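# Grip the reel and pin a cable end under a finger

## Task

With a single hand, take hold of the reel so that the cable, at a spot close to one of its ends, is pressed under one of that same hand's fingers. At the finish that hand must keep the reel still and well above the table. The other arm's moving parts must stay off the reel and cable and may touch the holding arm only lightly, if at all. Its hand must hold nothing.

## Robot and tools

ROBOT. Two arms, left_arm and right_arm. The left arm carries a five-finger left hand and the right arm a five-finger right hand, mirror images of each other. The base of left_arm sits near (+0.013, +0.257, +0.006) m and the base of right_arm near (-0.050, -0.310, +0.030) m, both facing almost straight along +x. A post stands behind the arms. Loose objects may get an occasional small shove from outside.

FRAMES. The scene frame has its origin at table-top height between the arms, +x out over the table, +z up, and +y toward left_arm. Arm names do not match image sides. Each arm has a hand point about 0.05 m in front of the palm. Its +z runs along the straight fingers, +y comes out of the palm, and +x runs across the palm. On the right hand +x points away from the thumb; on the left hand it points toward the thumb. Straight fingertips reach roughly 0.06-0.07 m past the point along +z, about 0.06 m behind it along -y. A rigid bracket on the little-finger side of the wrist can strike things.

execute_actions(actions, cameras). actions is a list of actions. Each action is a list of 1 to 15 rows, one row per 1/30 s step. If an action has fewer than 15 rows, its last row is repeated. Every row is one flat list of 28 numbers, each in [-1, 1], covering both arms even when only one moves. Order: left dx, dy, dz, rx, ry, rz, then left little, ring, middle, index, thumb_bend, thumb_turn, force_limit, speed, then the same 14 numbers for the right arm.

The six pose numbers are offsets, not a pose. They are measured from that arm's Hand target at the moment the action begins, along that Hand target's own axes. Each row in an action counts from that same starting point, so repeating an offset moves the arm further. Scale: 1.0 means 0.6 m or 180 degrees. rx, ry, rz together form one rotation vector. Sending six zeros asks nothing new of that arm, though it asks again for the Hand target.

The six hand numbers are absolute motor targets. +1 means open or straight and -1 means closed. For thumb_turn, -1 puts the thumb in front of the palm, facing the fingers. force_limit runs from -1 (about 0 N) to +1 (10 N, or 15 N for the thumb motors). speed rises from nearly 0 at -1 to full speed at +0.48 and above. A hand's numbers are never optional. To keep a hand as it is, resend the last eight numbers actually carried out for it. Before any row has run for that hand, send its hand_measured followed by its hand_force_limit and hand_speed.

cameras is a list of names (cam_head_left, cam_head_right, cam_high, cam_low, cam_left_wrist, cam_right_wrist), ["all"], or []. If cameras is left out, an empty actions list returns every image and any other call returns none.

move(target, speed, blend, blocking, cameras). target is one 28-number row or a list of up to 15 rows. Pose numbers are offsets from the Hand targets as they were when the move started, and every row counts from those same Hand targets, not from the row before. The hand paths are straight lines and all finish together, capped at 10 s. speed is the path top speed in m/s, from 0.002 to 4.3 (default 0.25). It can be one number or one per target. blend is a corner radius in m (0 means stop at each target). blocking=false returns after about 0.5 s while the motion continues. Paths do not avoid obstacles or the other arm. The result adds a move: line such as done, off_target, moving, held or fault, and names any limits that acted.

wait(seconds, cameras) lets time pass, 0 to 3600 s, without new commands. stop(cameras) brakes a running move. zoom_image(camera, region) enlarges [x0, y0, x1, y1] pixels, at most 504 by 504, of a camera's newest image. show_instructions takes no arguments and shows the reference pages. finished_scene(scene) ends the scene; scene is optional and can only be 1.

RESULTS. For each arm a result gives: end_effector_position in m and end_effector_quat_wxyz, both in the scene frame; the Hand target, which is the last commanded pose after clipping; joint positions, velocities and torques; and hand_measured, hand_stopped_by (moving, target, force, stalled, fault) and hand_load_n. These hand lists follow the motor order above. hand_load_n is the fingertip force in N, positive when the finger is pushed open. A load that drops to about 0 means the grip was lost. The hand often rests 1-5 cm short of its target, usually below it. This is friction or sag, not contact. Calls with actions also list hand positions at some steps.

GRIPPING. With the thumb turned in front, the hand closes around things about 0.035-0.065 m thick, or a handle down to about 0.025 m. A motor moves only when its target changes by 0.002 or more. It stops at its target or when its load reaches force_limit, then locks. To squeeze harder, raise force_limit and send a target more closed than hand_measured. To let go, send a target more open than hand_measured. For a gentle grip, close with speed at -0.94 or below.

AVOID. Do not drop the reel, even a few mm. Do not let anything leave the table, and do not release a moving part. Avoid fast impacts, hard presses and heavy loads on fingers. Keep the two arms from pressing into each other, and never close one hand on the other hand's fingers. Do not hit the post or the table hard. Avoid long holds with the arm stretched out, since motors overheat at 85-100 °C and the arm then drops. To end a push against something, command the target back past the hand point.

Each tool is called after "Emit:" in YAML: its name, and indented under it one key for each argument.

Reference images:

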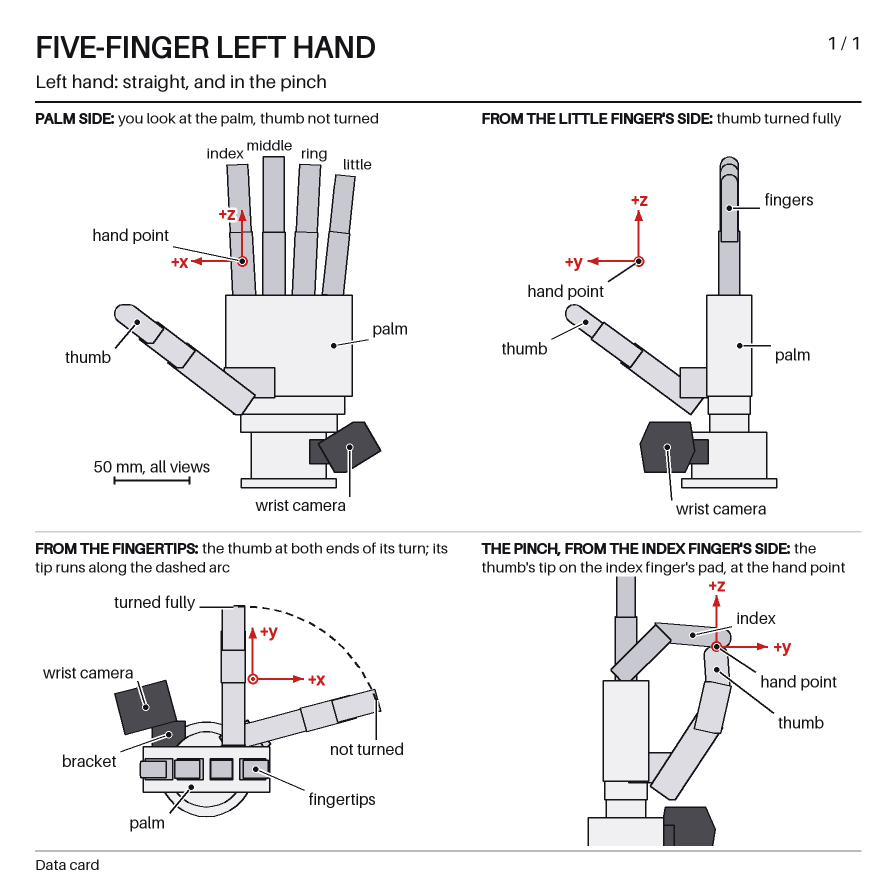

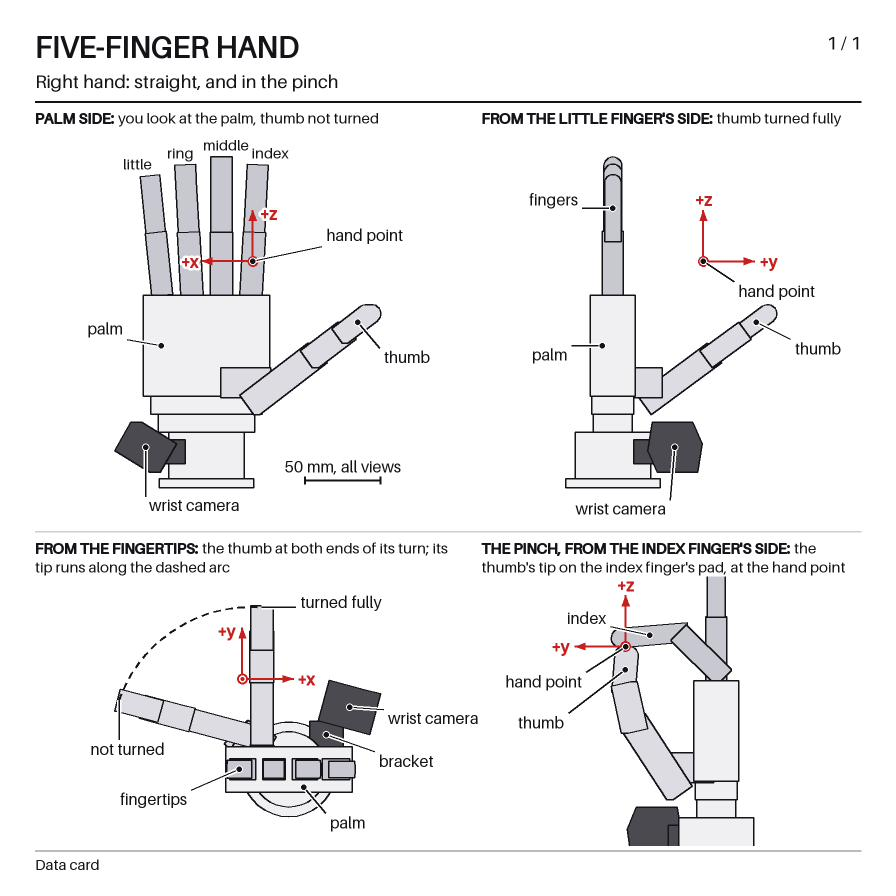

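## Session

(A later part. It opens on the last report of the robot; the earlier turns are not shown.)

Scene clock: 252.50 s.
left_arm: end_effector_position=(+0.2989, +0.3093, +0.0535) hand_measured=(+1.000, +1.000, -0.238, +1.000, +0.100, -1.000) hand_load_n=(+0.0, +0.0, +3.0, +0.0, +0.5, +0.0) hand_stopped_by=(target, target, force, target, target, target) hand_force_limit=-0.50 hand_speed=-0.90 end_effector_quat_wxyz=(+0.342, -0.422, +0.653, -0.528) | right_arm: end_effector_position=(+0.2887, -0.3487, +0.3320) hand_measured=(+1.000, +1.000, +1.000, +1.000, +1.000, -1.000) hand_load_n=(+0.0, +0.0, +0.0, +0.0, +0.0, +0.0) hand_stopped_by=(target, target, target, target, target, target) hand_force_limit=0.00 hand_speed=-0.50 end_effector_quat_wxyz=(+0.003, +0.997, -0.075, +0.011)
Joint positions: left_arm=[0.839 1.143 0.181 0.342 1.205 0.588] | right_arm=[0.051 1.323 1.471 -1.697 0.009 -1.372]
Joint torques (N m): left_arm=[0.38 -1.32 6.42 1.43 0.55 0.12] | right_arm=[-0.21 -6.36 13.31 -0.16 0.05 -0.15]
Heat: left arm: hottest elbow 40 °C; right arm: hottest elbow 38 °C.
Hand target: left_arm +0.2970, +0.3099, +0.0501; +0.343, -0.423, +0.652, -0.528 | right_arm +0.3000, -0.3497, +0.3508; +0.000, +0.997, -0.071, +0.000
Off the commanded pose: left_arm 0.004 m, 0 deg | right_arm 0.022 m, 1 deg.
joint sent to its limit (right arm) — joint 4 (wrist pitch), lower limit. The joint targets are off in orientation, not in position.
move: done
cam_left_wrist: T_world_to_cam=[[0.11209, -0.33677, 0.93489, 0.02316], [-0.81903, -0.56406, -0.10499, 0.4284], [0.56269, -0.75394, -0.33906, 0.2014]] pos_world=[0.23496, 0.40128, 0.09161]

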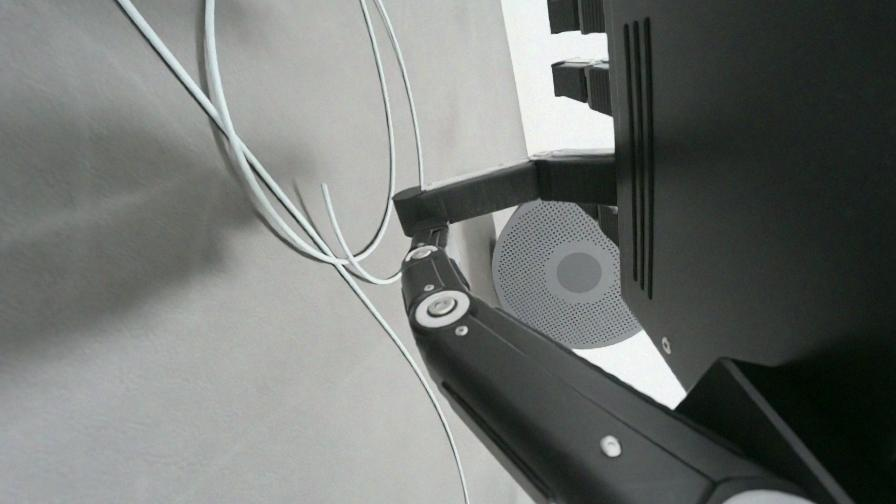

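Emit:
move:
  target: [-0.0067,0.0622,0.001,0,0,0, 1,1,0.3,1,0.1,-1,-0.5,-0.4, 0,0,0,0,0,0, 1,1,1,1,1,-1,0,-0.5]
  speed: 0.04
  cameras: ["cam_left_wrist","cam_low"]

Emit:
zoom_image:
  camera: "cam_left_wrist"
  region: [280, 100, 530, 300]

Emit:
zoom_image:
  camera: "cam_low"
  region: [730, 320, 830, 390]

Scene clock: 257.07 s.
left_arm: end_effector_position=(+0.2942, +0.3160, +0.0161) hand_measured=(+1.000, +1.000, +0.300, +1.000, +0.100, -1.000) hand_load_n=(+0.0, +0.0, +0.0, +0.0, +0.0, +0.5) hand_stopped_by=(target, target, target, target, target, target) hand_force_limit=-0.50 hand_speed=-0.40 end_effector_quat_wxyz=(+0.340, -0.424, +0.652, -0.529) | right_arm: end_effector_position=(+0.2887, -0.3487, +0.3320) hand_measured=(+1.000, +1.000, +1.000, +1.000, +1.000, -1.000) hand_load_n=(+0.0, +0.0, +0.0, +0.0, +0.0, +0.0) hand_stopped_by=(target, target, target, target, target, target) hand_force_limit=0.00 hand_speed=-0.50 end_effector_quat_wxyz=(+0.003, +0.997, -0.075, +0.011)
Joint positions: left_arm=[0.878 1.386 0.167 0.532 1.236 0.655] | right_arm=[0.051 1.323 1.471 -1.697 0.009 -1.372]
Joint torques (N m): left_arm=[0.44 -2.84 3.97 1.29 0.6 0.17] | right_arm=[-0.26 -6.3 13.3 -0.14 0.06 -0.15]
Heat: left arm: hottest elbow 39 °C; right arm: hottest elbow 38 °C.
Hand target: left_arm +0.2920, +0.3165, +0.0134; +0.343, -0.423, +0.652, -0.527 | right_arm +0.3000, -0.3497, +0.3508; +0.000, +0.997, -0.071, +0.000
Off the commanded pose: left_arm 0.003 m, 0 deg | right_arm 0.022 m, 1 deg.
joint sent to its limit (right arm) — joint 4 (wrist pitch), lower limit. The joint targets are off in orientation, not in position.
move: done
cam_left_wrist: T_world_to_cam=[[0.11495, -0.33311, 0.93585, 0.05893], [-0.81912, -0.56477, -0.10042, 0.42459], [0.56199, -0.75503, -0.33778, 0.1969]] pos_world=[0.23036, 0.40809, 0.054]
Images, in order (width x height): cam_low 896x504, cam_left_wrist 896x504.

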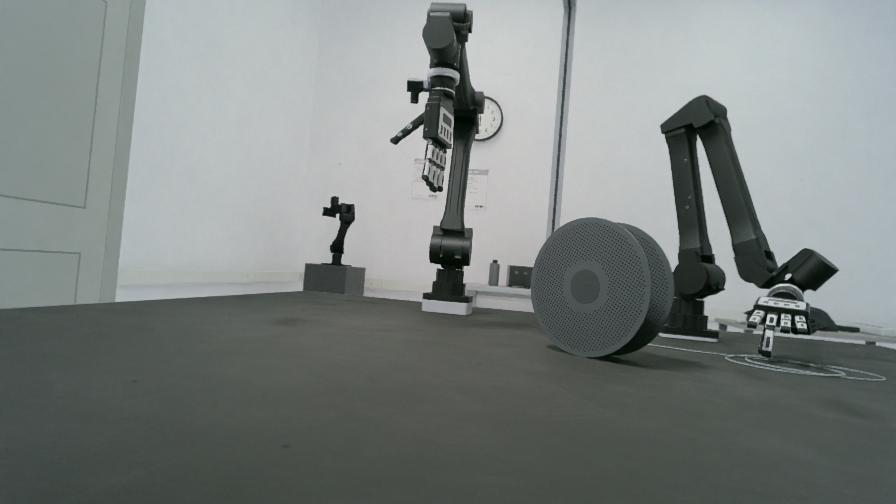

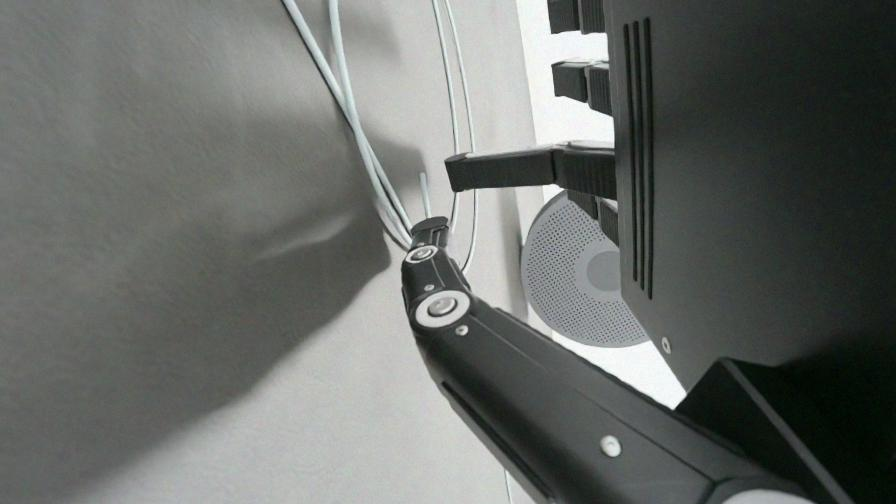

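Scaled by 2.016 from the camera's image (finer frame: 1280x720).

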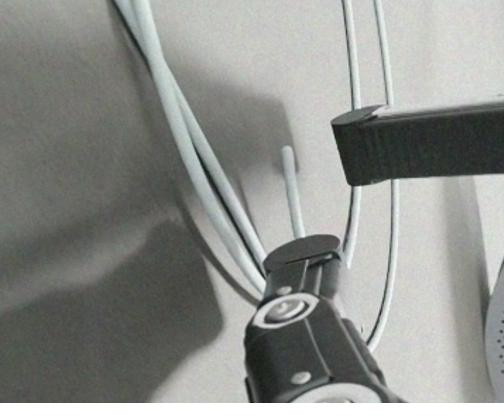

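Scaled by 5.040 from the camera's image (finer frame: 1280x720).

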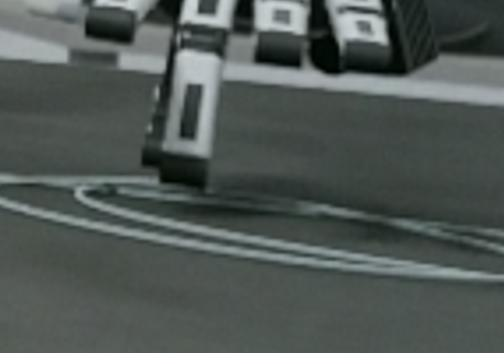

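Emit:
move:
  target: [0,0,0,0,0,0, 1,1,-0.5,1,0.1,-1,-0.5,-0.9, 0,0,0,0,0,0, 1,1,1,1,1,-1,0,-0.5]
  cameras: ["cam_left_wrist","cam_low"]

Emit:
zoom_image:
  camera: "cam_left_wrist"
  region: [350, 130, 500, 280]

Scene clock: 259.63 s.
left_arm: end_effector_position=(+0.2943, +0.3160, +0.0162) hand_measured=(+1.000, +1.000, -0.238, +1.000, +0.100, -1.000) hand_load_n=(+0.0, +0.0, +3.0, +0.0, +0.5, +0.0) hand_stopped_by=(target, target, force, target, target, target) hand_force_limit=-0.50 hand_speed=-0.90 end_effector_quat_wxyz=(+0.340, -0.423, +0.652, -0.529) | right_arm: end_effector_position=(+0.2887, -0.3487, +0.3320) hand_measured=(+1.000, +1.000, +1.000, +1.000, +1.000, -1.000) hand_load_n=(+0.0, +0.0, +0.0, +0.0, +0.0, +0.0) hand_stopped_by=(target, target, target, target, target, target) hand_force_limit=0.00 hand_speed=-0.50 end_effector_quat_wxyz=(+0.003, +0.997, -0.075, +0.011)
Joint positions: left_arm=[0.878 1.386 0.167 0.532 1.236 0.655] | right_arm=[0.051 1.323 1.471 -1.697 0.009 -1.372]
Joint torques (N m): left_arm=[0.44 -2.78 3.97 1.36 0.59 0.15] | right_arm=[-0.21 -6.3 13.31 -0.16 0.05 -0.15]
Heat: left arm: hottest elbow 39 °C; right arm: hottest elbow 38 °C.
Hand target: left_arm +0.2920, +0.3165, +0.0134; +0.343, -0.423, +0.652, -0.528 | right_arm +0.3000, -0.3497, +0.3508; +0.000, +0.997, -0.071, +0.000
Off the commanded pose: left_arm 0.004 m, 0 deg | right_arm 0.022 m, 1 deg.
joint sent to its limit (right arm) — joint 4 (wrist pitch), lower limit. The joint targets are off in orientation, not in position.
move: done
cam_left_wrist: T_world_to_cam=[[0.11425, -0.33361, 0.93576, 0.05923], [-0.81922, -0.56448, -0.10122, 0.4246], [0.56199, -0.75503, -0.33779, 0.19701]] pos_world=[0.23036, 0.40819, 0.0541]
Images, in order (width x height): cam_low 896x504, cam_left_wrist 896x504.

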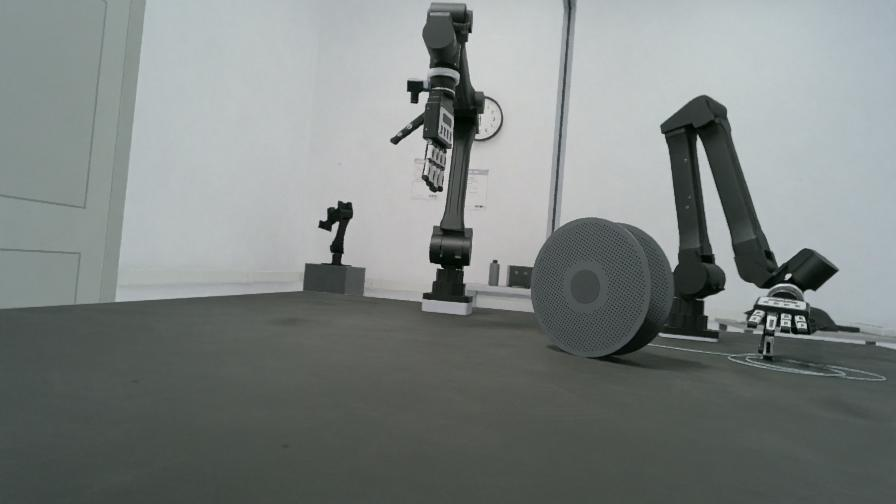

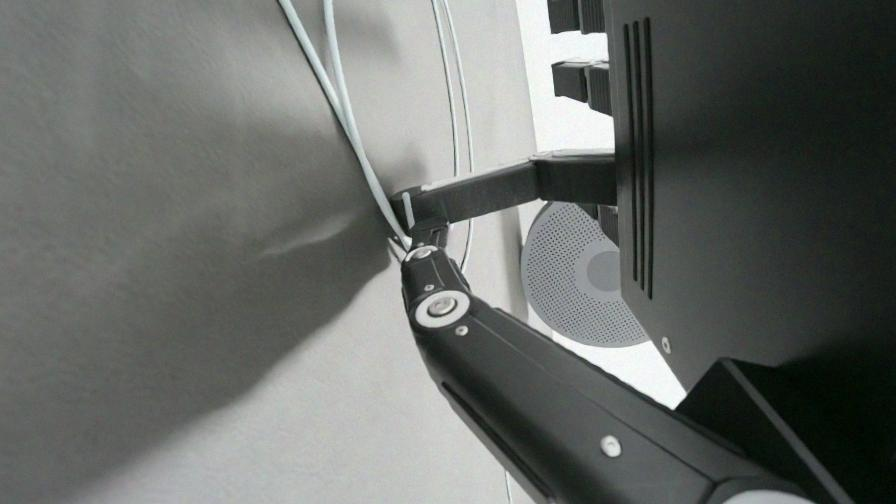

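Scaled by 3.360 from the camera's image (finer frame: 1280x720).

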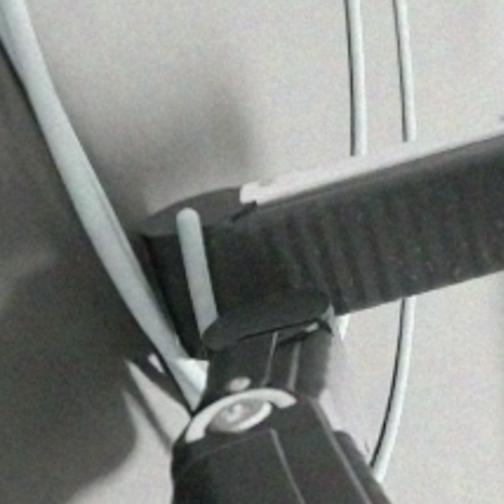

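Emit:
move:
  target:
    - [0,0,0,0,0,0, 1,1,0.1,1,0.1,-1,-0.5,-0.5, 0,0,0,0,0,0, 1,1,1,1,1,-1,0,-0.5]
    - [0,0,0,0,0,0, 1,1,0.1,1,0.19,-1,-0.5,-0.8, 0,0,0,0,0,0, 1,1,1,1,1,-1,0,-0.5]
  cameras: ["cam_left_wrist"]

Emit:
zoom_image:
  camera: "cam_left_wrist"
  region: [350, 130, 500, 280]

Scene clock: 261.47 s.
left_arm: end_effector_position=(+0.2943, +0.3160, +0.0162) hand_measured=(+1.000, +1.000, +0.100, +1.000, +0.190, -1.000) hand_load_n=(+0.0, +0.0, +0.0, +0.0, +0.0, +0.0) hand_stopped_by=(target, target, target, target, target, target) hand_force_limit=-0.50 hand_speed=-0.80 end_effector_quat_wxyz=(+0.340, -0.423, +0.652, -0.529) | right_arm: end_effector_position=(+0.2887, -0.3487, +0.3320) hand_measured=(+1.000, +1.000, +1.000, +1.000, +1.000, -1.000) hand_load_n=(+0.0, +0.0, +0.0, -0.5, +0.0, +0.0) hand_stopped_by=(target, target, target, target, target, target) hand_force_limit=0.00 hand_speed=-0.50 end_effector_quat_wxyz=(+0.003, +0.997, -0.075, +0.011)
Joint positions: left_arm=[0.878 1.386 0.167 0.532 1.236 0.655] | right_arm=[0.051 1.323 1.471 -1.697 0.009 -1.372]
Joint torques (N m): left_arm=[0.44 -2.78 3.97 1.36 0.59 0.15] | right_arm=[-0.26 -6.24 13.29 -0.16 0.06 -0.15]
Heat: left arm: hottest elbow 38 °C; right arm: hottest elbow 38 °C.
Hand target: left_arm +0.2920, +0.3165, +0.0134; +0.343, -0.423, +0.652, -0.528 | right_arm +0.3000, -0.3497, +0.3508; +0.000, +0.997, -0.071, +0.000
Off the commanded pose: left_arm 0.004 m, 0 deg | right_arm 0.022 m, 1 deg.
joint sent to its limit (right arm) — joint 4 (wrist pitch), lower limit. The joint targets are off in orientation, not in position.
move: done
cam_left_wrist: T_world_to_cam=[[0.11425, -0.33361, 0.93576, 0.05923], [-0.81922, -0.56448, -0.10122, 0.4246], [0.56199, -0.75503, -0.33779, 0.19701]] pos_world=[0.23036, 0.40819, 0.0541]

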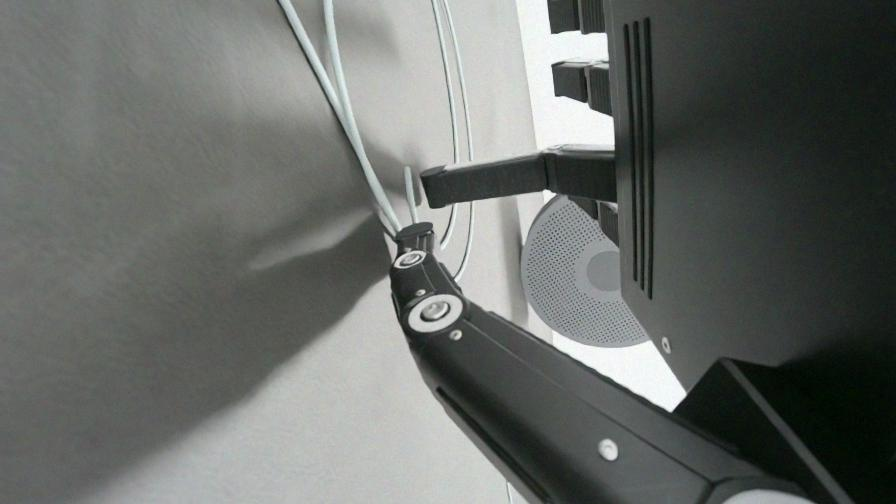

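Scaled by 3.360 from the camera's image (finer frame: 1280x720).

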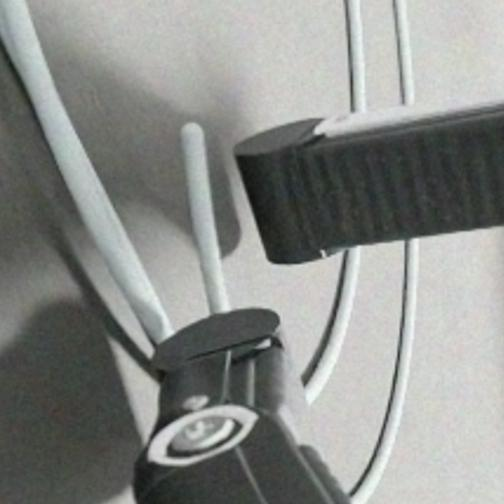

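Emit:
move:
  target: [0,0,0,0,0,0, 1,1,-0.5,1,0.19,-1,-0.5,-0.9, 0,0,0,0,0,0, 1,1,1,1,1,-1,0,-0.5]
  cameras: ["cam_left_wrist"]

Emit:
zoom_image:
  camera: "cam_left_wrist"
  region: [350, 130, 500, 280]

Scene clock: 263.47 s.
left_arm: end_effector_position=(+0.2943, +0.3160, +0.0162) hand_measured=(+1.000, +1.000, -0.242, +1.000, +0.190, -1.000) hand_load_n=(+0.0, +0.0, +3.0, +0.0, +1.0, +0.0) hand_stopped_by=(target, target, force, target, target, target) hand_force_limit=-0.50 hand_speed=-0.90 end_effector_quat_wxyz=(+0.340, -0.423, +0.652, -0.529) | right_arm: end_effector_position=(+0.2887, -0.3487, +0.3320) hand_measured=(+1.000, +1.000, +1.000, +1.000, +1.000, -1.000) hand_load_n=(+0.0, +0.0, +0.0, +0.0, +0.0, +0.0) hand_stopped_by=(target, target, target, target, target, target) hand_force_limit=0.00 hand_speed=-0.50 end_effector_quat_wxyz=(+0.003, +0.997, -0.075, +0.011)
Joint positions: left_arm=[0.878 1.386 0.167 0.532 1.236 0.655] | right_arm=[0.051 1.323 1.471 -1.697 0.009 -1.372]
Joint torques (N m): left_arm=[0.38 -2.78 4 1.35 0.59 0.15] | right_arm=[-0.15 -6.36 13.3 -0.17 0.05 -0.15]
Heat: left arm: hottest elbow 38 °C; right arm: hottest elbow 38 °C.
Hand target: left_arm +0.2920, +0.3165, +0.0134; +0.343, -0.423, +0.652, -0.528 | right_arm +0.3000, -0.3497, +0.3508; +0.000, +0.997, -0.071, +0.000
Off the commanded pose: left_arm 0.004 m, 0 deg | right_arm 0.022 m, 1 deg.
joint sent to its limit (right arm) — joint 4 (wrist pitch), lower limit. The joint targets are off in orientation, not in position.
move: done
cam_left_wrist: T_world_to_cam=[[0.11425, -0.33361, 0.93576, 0.05923], [-0.81922, -0.56448, -0.10122, 0.4246], [0.56199, -0.75503, -0.33779, 0.19701]] pos_world=[0.23036, 0.40819, 0.0541]

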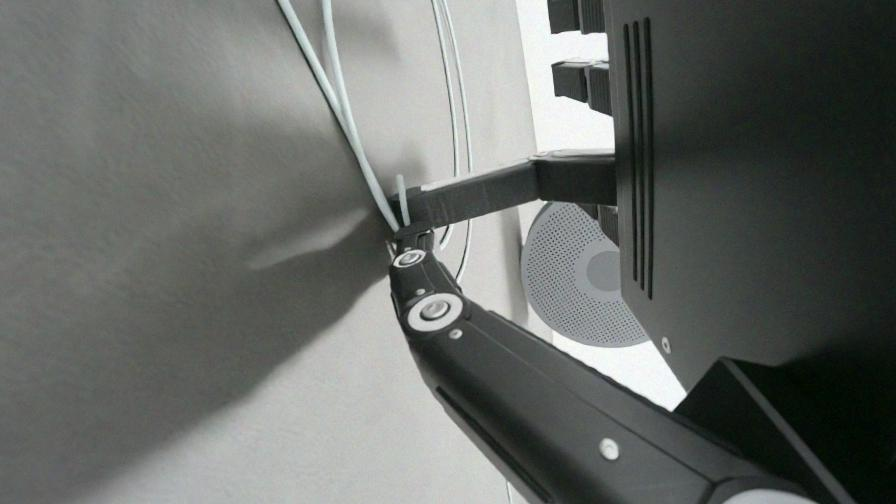

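Scaled by 3.360 from the camera's image (finer frame: 1280x720).

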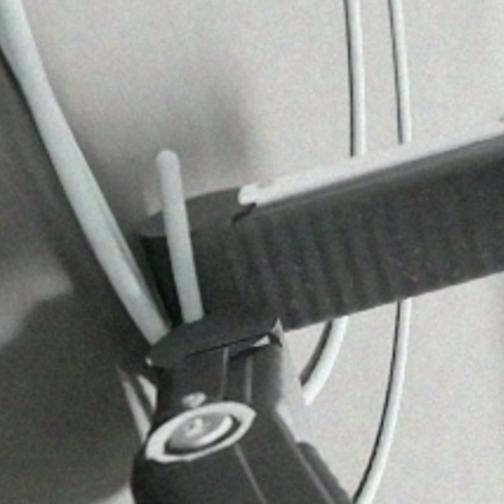

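Emit:
move:
  target: [0,0,0,0,0,0, 1,1,-0.6,1,0.19,-1,-0.1,-0.92, 0,0,0,0,0,0, 1,1,1,1,1,-1,0,-0.5]
  cameras: ["cam_left_wrist"]

Emit:
zoom_image:
  camera: "cam_left_wrist"
  region: [350, 130, 500, 280]

Scene clock: 264.50 s.
left_arm: end_effector_position=(+0.2943, +0.3160, +0.0162) hand_measured=(+1.000, +1.000, -0.248, +1.000, +0.190, -1.000) hand_load_n=(+0.0, +0.0, +4.5, +0.0, +2.0, +0.0) hand_stopped_by=(target, target, force, target, target, target) hand_force_limit=-0.10 hand_speed=-0.92 end_effector_quat_wxyz=(+0.340, -0.423, +0.652, -0.529) | right_arm: end_effector_position=(+0.2887, -0.3487, +0.3320) hand_measured=(+1.000, +1.000, +1.000, +1.000, +1.000, -1.000) hand_load_n=(+0.0, +0.0, +0.0, +0.0, +0.0, +0.0) hand_stopped_by=(target, target, target, target, target, target) hand_force_limit=0.00 hand_speed=-0.50 end_effector_quat_wxyz=(+0.003, +0.997, -0.075, +0.011)
Joint positions: left_arm=[0.878 1.386 0.167 0.532 1.236 0.655] | right_arm=[0.051 1.323 1.471 -1.697 0.009 -1.372]
Joint torques (N m): left_arm=[0.44 -2.84 3.96 1.36 0.59 0.15] | right_arm=[-0.21 -6.36 13.31 -0.17 0.05 -0.15]
Heat: left arm: hottest elbow 38 °C; right arm: hottest elbow 38 °C.
Hand target: left_arm +0.2920, +0.3165, +0.0134; +0.343, -0.423, +0.652, -0.528 | right_arm +0.3000, -0.3497, +0.3508; +0.000, +0.997, -0.071, +0.000
Off the commanded pose: left_arm 0.004 m, 0 deg | right_arm 0.022 m, 1 deg.
joint sent to its limit (right arm) — joint 4 (wrist pitch), lower limit. The joint targets are off in orientation, not in position.
move: done
cam_left_wrist: T_world_to_cam=[[0.11425, -0.33361, 0.93576, 0.05923], [-0.81922, -0.56448, -0.10122, 0.4246], [0.56199, -0.75503, -0.33779, 0.19701]] pos_world=[0.23036, 0.40819, 0.0541]

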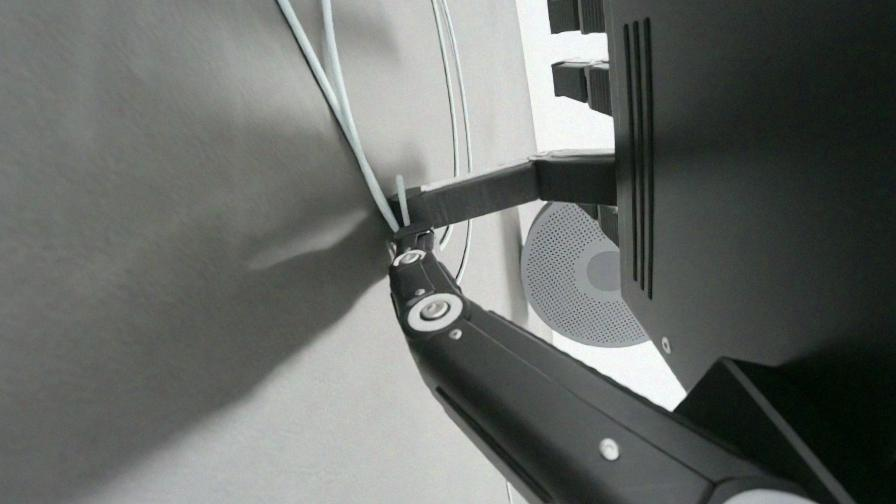

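Scaled by 3.360 from the camera's image (finer frame: 1280x720).

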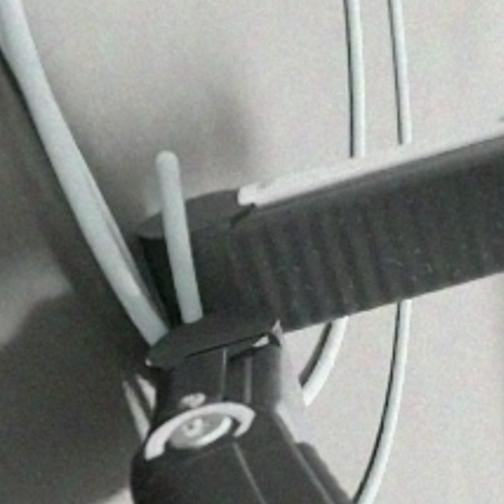

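Emit:
move:
  target: [-0.0054,-0.0515,0.0015,0,0,0, 1,1,-0.6,1,0.19,-1,-0.1,-0.92, 0,0,0,0,0,0, 1,1,1,1,1,-1,0,-0.5]
  speed: 0.02
  cameras: ["cam_left_wrist","cam_low"]

Emit:
zoom_image:
  camera: "cam_left_wrist"
  region: [350, 130, 500, 280]

Emit:
zoom_image:
  camera: "cam_low"
  region: [730, 320, 830, 390]

Scene clock: 267.00 s.
left_arm: end_effector_position=(+0.2936, +0.3121, +0.0371) hand_measured=(+1.000, +1.000, -0.248, +1.000, +0.190, -1.000) hand_load_n=(+0.0, +0.0, +4.5, +0.0, +1.5, +0.0) hand_stopped_by=(target, target, force, target, target, target) hand_force_limit=-0.10 hand_speed=-0.92 end_effector_quat_wxyz=(+0.341, -0.427, +0.650, -0.528) | right_arm: end_effector_position=(+0.2887, -0.3487, +0.3320) hand_measured=(+1.000, +1.000, +1.000, +1.000, +1.000, -1.000) hand_load_n=(+0.0, +0.0, +0.0, +0.0, +0.0, +0.0) hand_stopped_by=(target, target, target, target, target, target) hand_force_limit=0.00 hand_speed=-0.50 end_effector_quat_wxyz=(+0.003, +0.997, -0.075, +0.011)
Joint positions: left_arm=[0.867 1.231 0.167 0.403 1.221 0.623] | right_arm=[0.051 1.323 1.471 -1.697 0.009 -1.372]
Joint torques (N m): left_arm=[-1.08 -3.49 7.88 0.57 0.27 -0.05] | right_arm=[-0.32 -6.3 13.3 -0.16 0.05 -0.15]
Heat: left arm: hottest elbow 38 °C; right arm: hottest elbow 38 °C.
Hand target: left_arm +0.3000, +0.3164, +0.0434; +0.343, -0.423, +0.652, -0.528 | right_arm +0.3000, -0.3497, +0.3508; +0.000, +0.997, -0.071, +0.000
Off the commanded pose: left_arm 0.010 m, 1 deg | right_arm 0.022 m, 1 deg.
joint sent to its limit (right arm) — joint 4 (wrist pitch), lower limit. The joint targets are off in orientation, not in position.
move: done
cam_left_wrist: T_world_to_cam=[[0.11996, -0.33024, 0.93624, 0.03563], [-0.81523, -0.57096, -0.09694, 0.4247], [0.56657, -0.75162, -0.33772, 0.19894]] pos_world=[0.22924, 0.40378, 0.075]
Images, in order (width x height): cam_low 896x504, cam_left_wrist 896x504.

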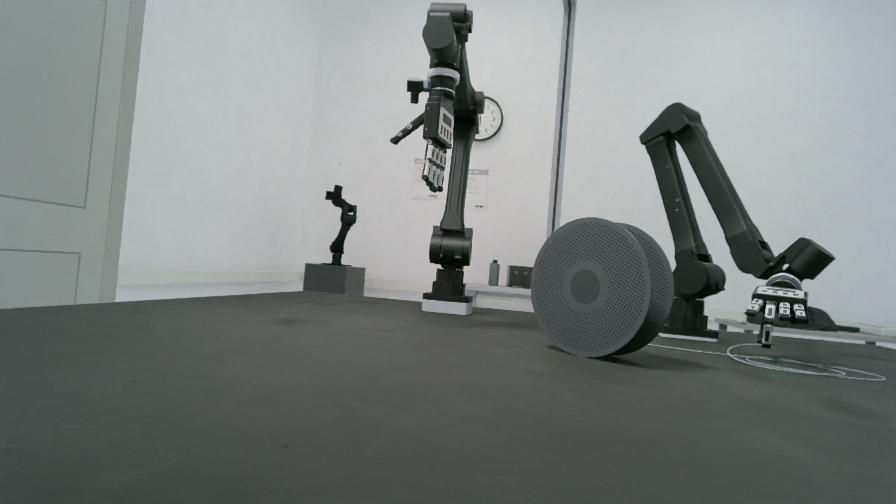

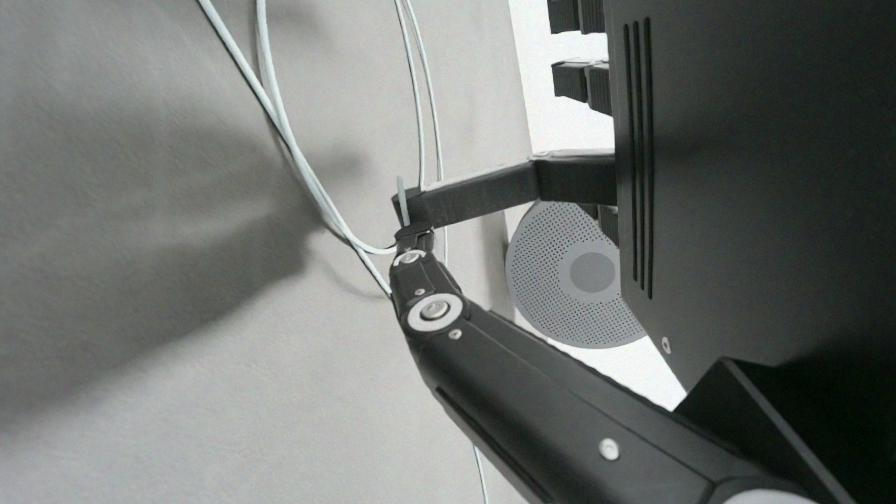

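Scaled by 3.360 from the camera's image (finer frame: 1280x720).

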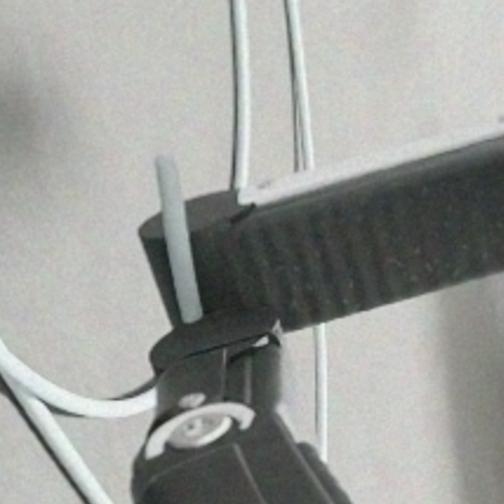

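Scaled by 5.040 from the camera's image (finer frame: 1280x720).

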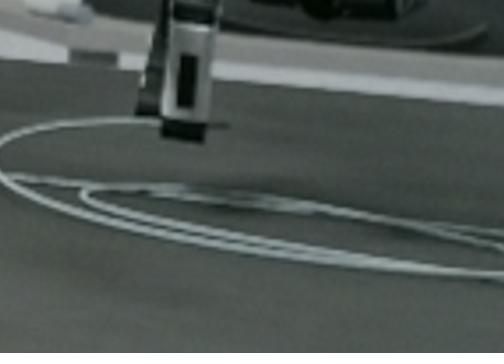

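Emit:
move:
  target: [0.1095,-0.3833,-0.013,0,0,0, 1,1,-0.6,1,0.19,-1,-0.1,-0.92, 0,0,0,0,0,0, 1,1,1,1,1,-1,0,-0.5]
  speed: 0.05
  cameras: ["cam_left_wrist","cam_low","cam_high","cam_head_left","cam_head_right"]

Emit:
zoom_image:
  camera: "cam_low"
  region: [600, 150, 896, 400]

Emit:
zoom_image:
  camera: "cam_high"
  region: [440, 200, 640, 420]

Scene clock: 277.03 s.
left_arm: end_effector_position=(+0.3065, +0.2406, +0.2443) hand_measured=(+1.000, +1.000, -0.248, +1.000, +0.190, -1.000) hand_load_n=(+0.0, +0.0, +4.5, +0.0, +1.5, +0.0) hand_stopped_by=(target, target, force, target, target, target) hand_force_limit=-0.10 hand_speed=-0.92 end_effector_quat_wxyz=(+0.330, -0.435, +0.653, -0.524) | right_arm: end_effector_position=(+0.2887, -0.3487, +0.3320) hand_measured=(+1.000, +1.000, +1.000, +1.000, +1.000, -1.000) hand_load_n=(+0.0, +0.0, +0.0, +0.0, +0.0, +0.0) hand_stopped_by=(target, target, target, target, target, target) hand_force_limit=0.00 hand_speed=-0.50 end_effector_quat_wxyz=(+0.003, +0.997, -0.075, +0.011)
Joint positions: left_arm=[0.521 0.488 0.492 -0.393 0.913 0.288] | right_arm=[0.051 1.323 1.471 -1.697 0.009 -1.372]
Joint torques (N m): left_arm=[-1.14 0.85 16.25 1.01 0.02 -0.08] | right_arm=[-0.21 -6.3 13.3 -0.17 0.06 -0.15]
Heat: left arm: hottest elbow 38 °C; right arm: hottest elbow 39 °C.
Hand target: left_arm +0.3100, +0.2399, +0.2700; +0.343, -0.423, +0.652, -0.528 | right_arm +0.3000, -0.3497, +0.3508; +0.000, +0.997, -0.071, +0.000
Off the commanded pose: left_arm 0.026 m, 2 deg | right_arm 0.022 m, 1 deg.
joint sent to its limit (right arm) — joint 4 (wrist pitch), lower limit. The joint targets are off in orientation, not in position.
move: off_target (left_arm)
cam_left_wrist: T_world_to_cam=[[0.14542, -0.32373, 0.93491, -0.19254], [-0.81849, -0.57023, -0.07014, 0.4087], [0.55582, -0.75501, -0.3479, 0.21453]] pos_world=[0.24328, 0.33269, 0.28331]
Images, in order (width x height): cam_head_left 896x504, cam_head_right 896x504, cam_high 896x504, cam_low 896x504, cam_left_wrist 896x504.

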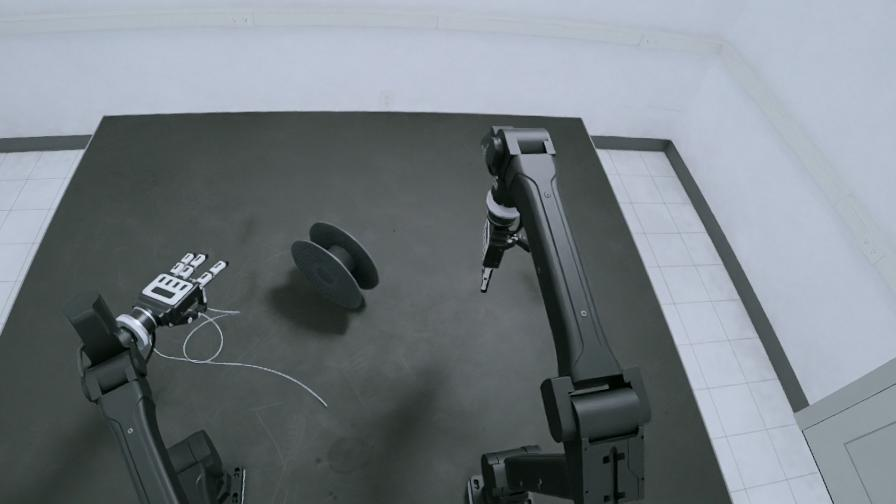

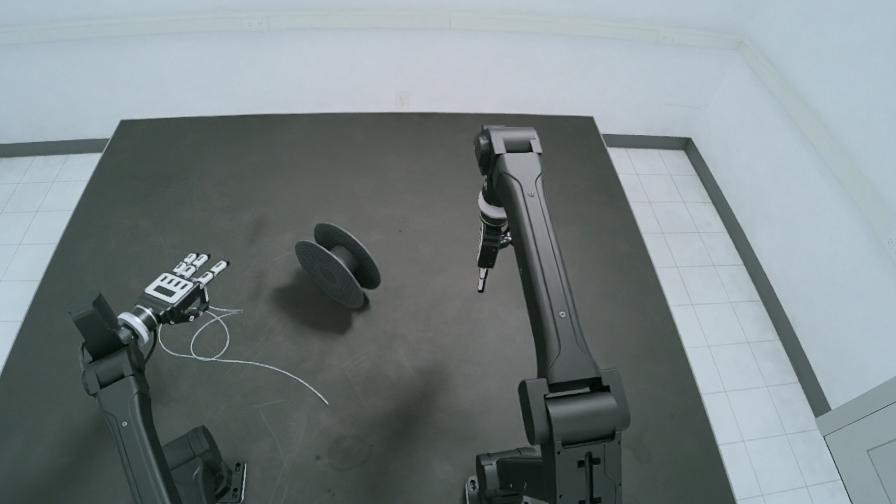

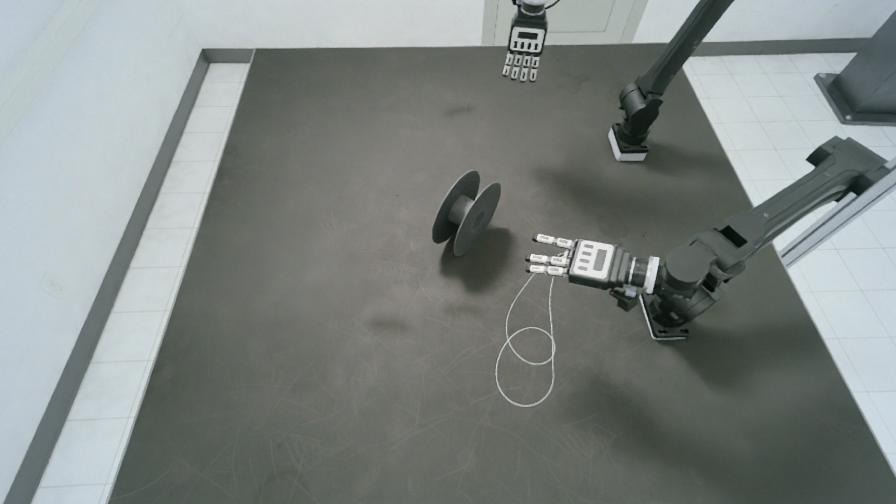

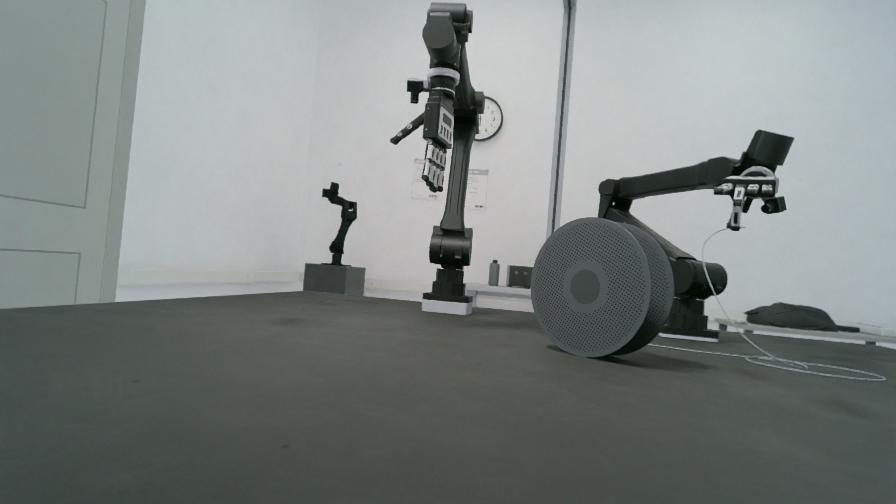

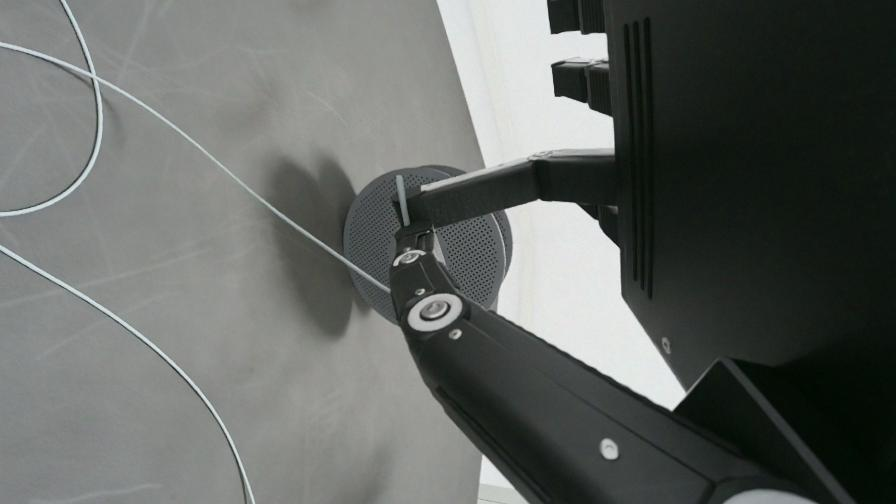

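Scaled by 1.703 from the camera's image (finer frame: 1280x720).

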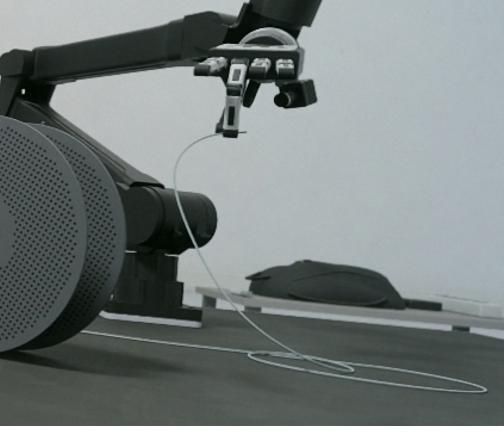

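Scaled by 2.291 from the camera's image (finer frame: 1280x720).

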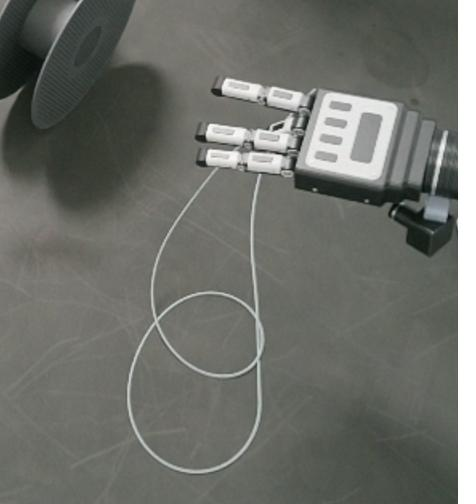

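Emit:
zoom_image:
  camera: "cam_head_left"
  region: [140, 240, 290, 380]

Emit:
zoom_image:
  camera: "cam_head_right"
  region: [140, 240, 290, 380]

Emit:
zoom_image:
  camera: "cam_low"
  region: [680, 190, 800, 310]

Scaled by 3.360 from the camera's image (finer frame: 1280x720).

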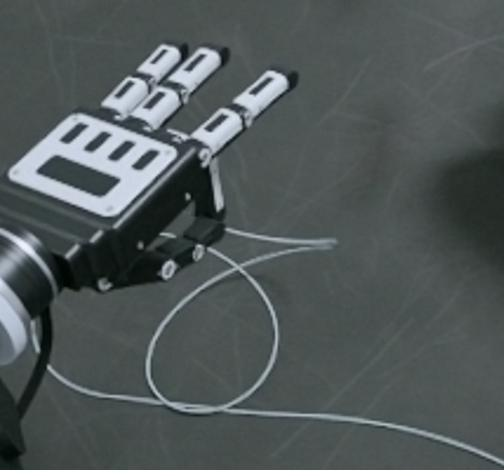

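Scaled by 3.360 from the camera's image (finer frame: 1280x720).

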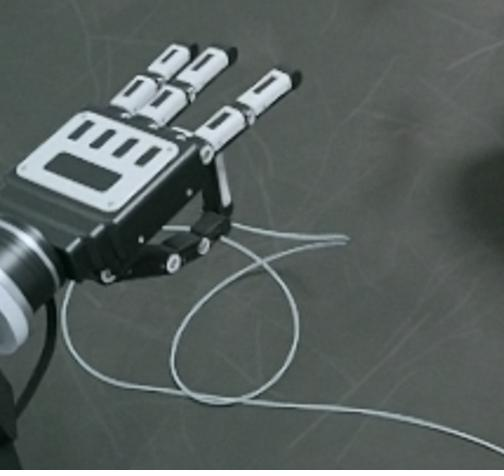

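Scaled by 4.200 from the camera's image (finer frame: 1280x720).

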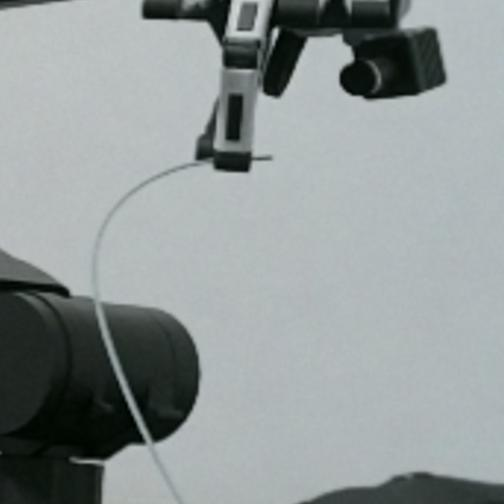

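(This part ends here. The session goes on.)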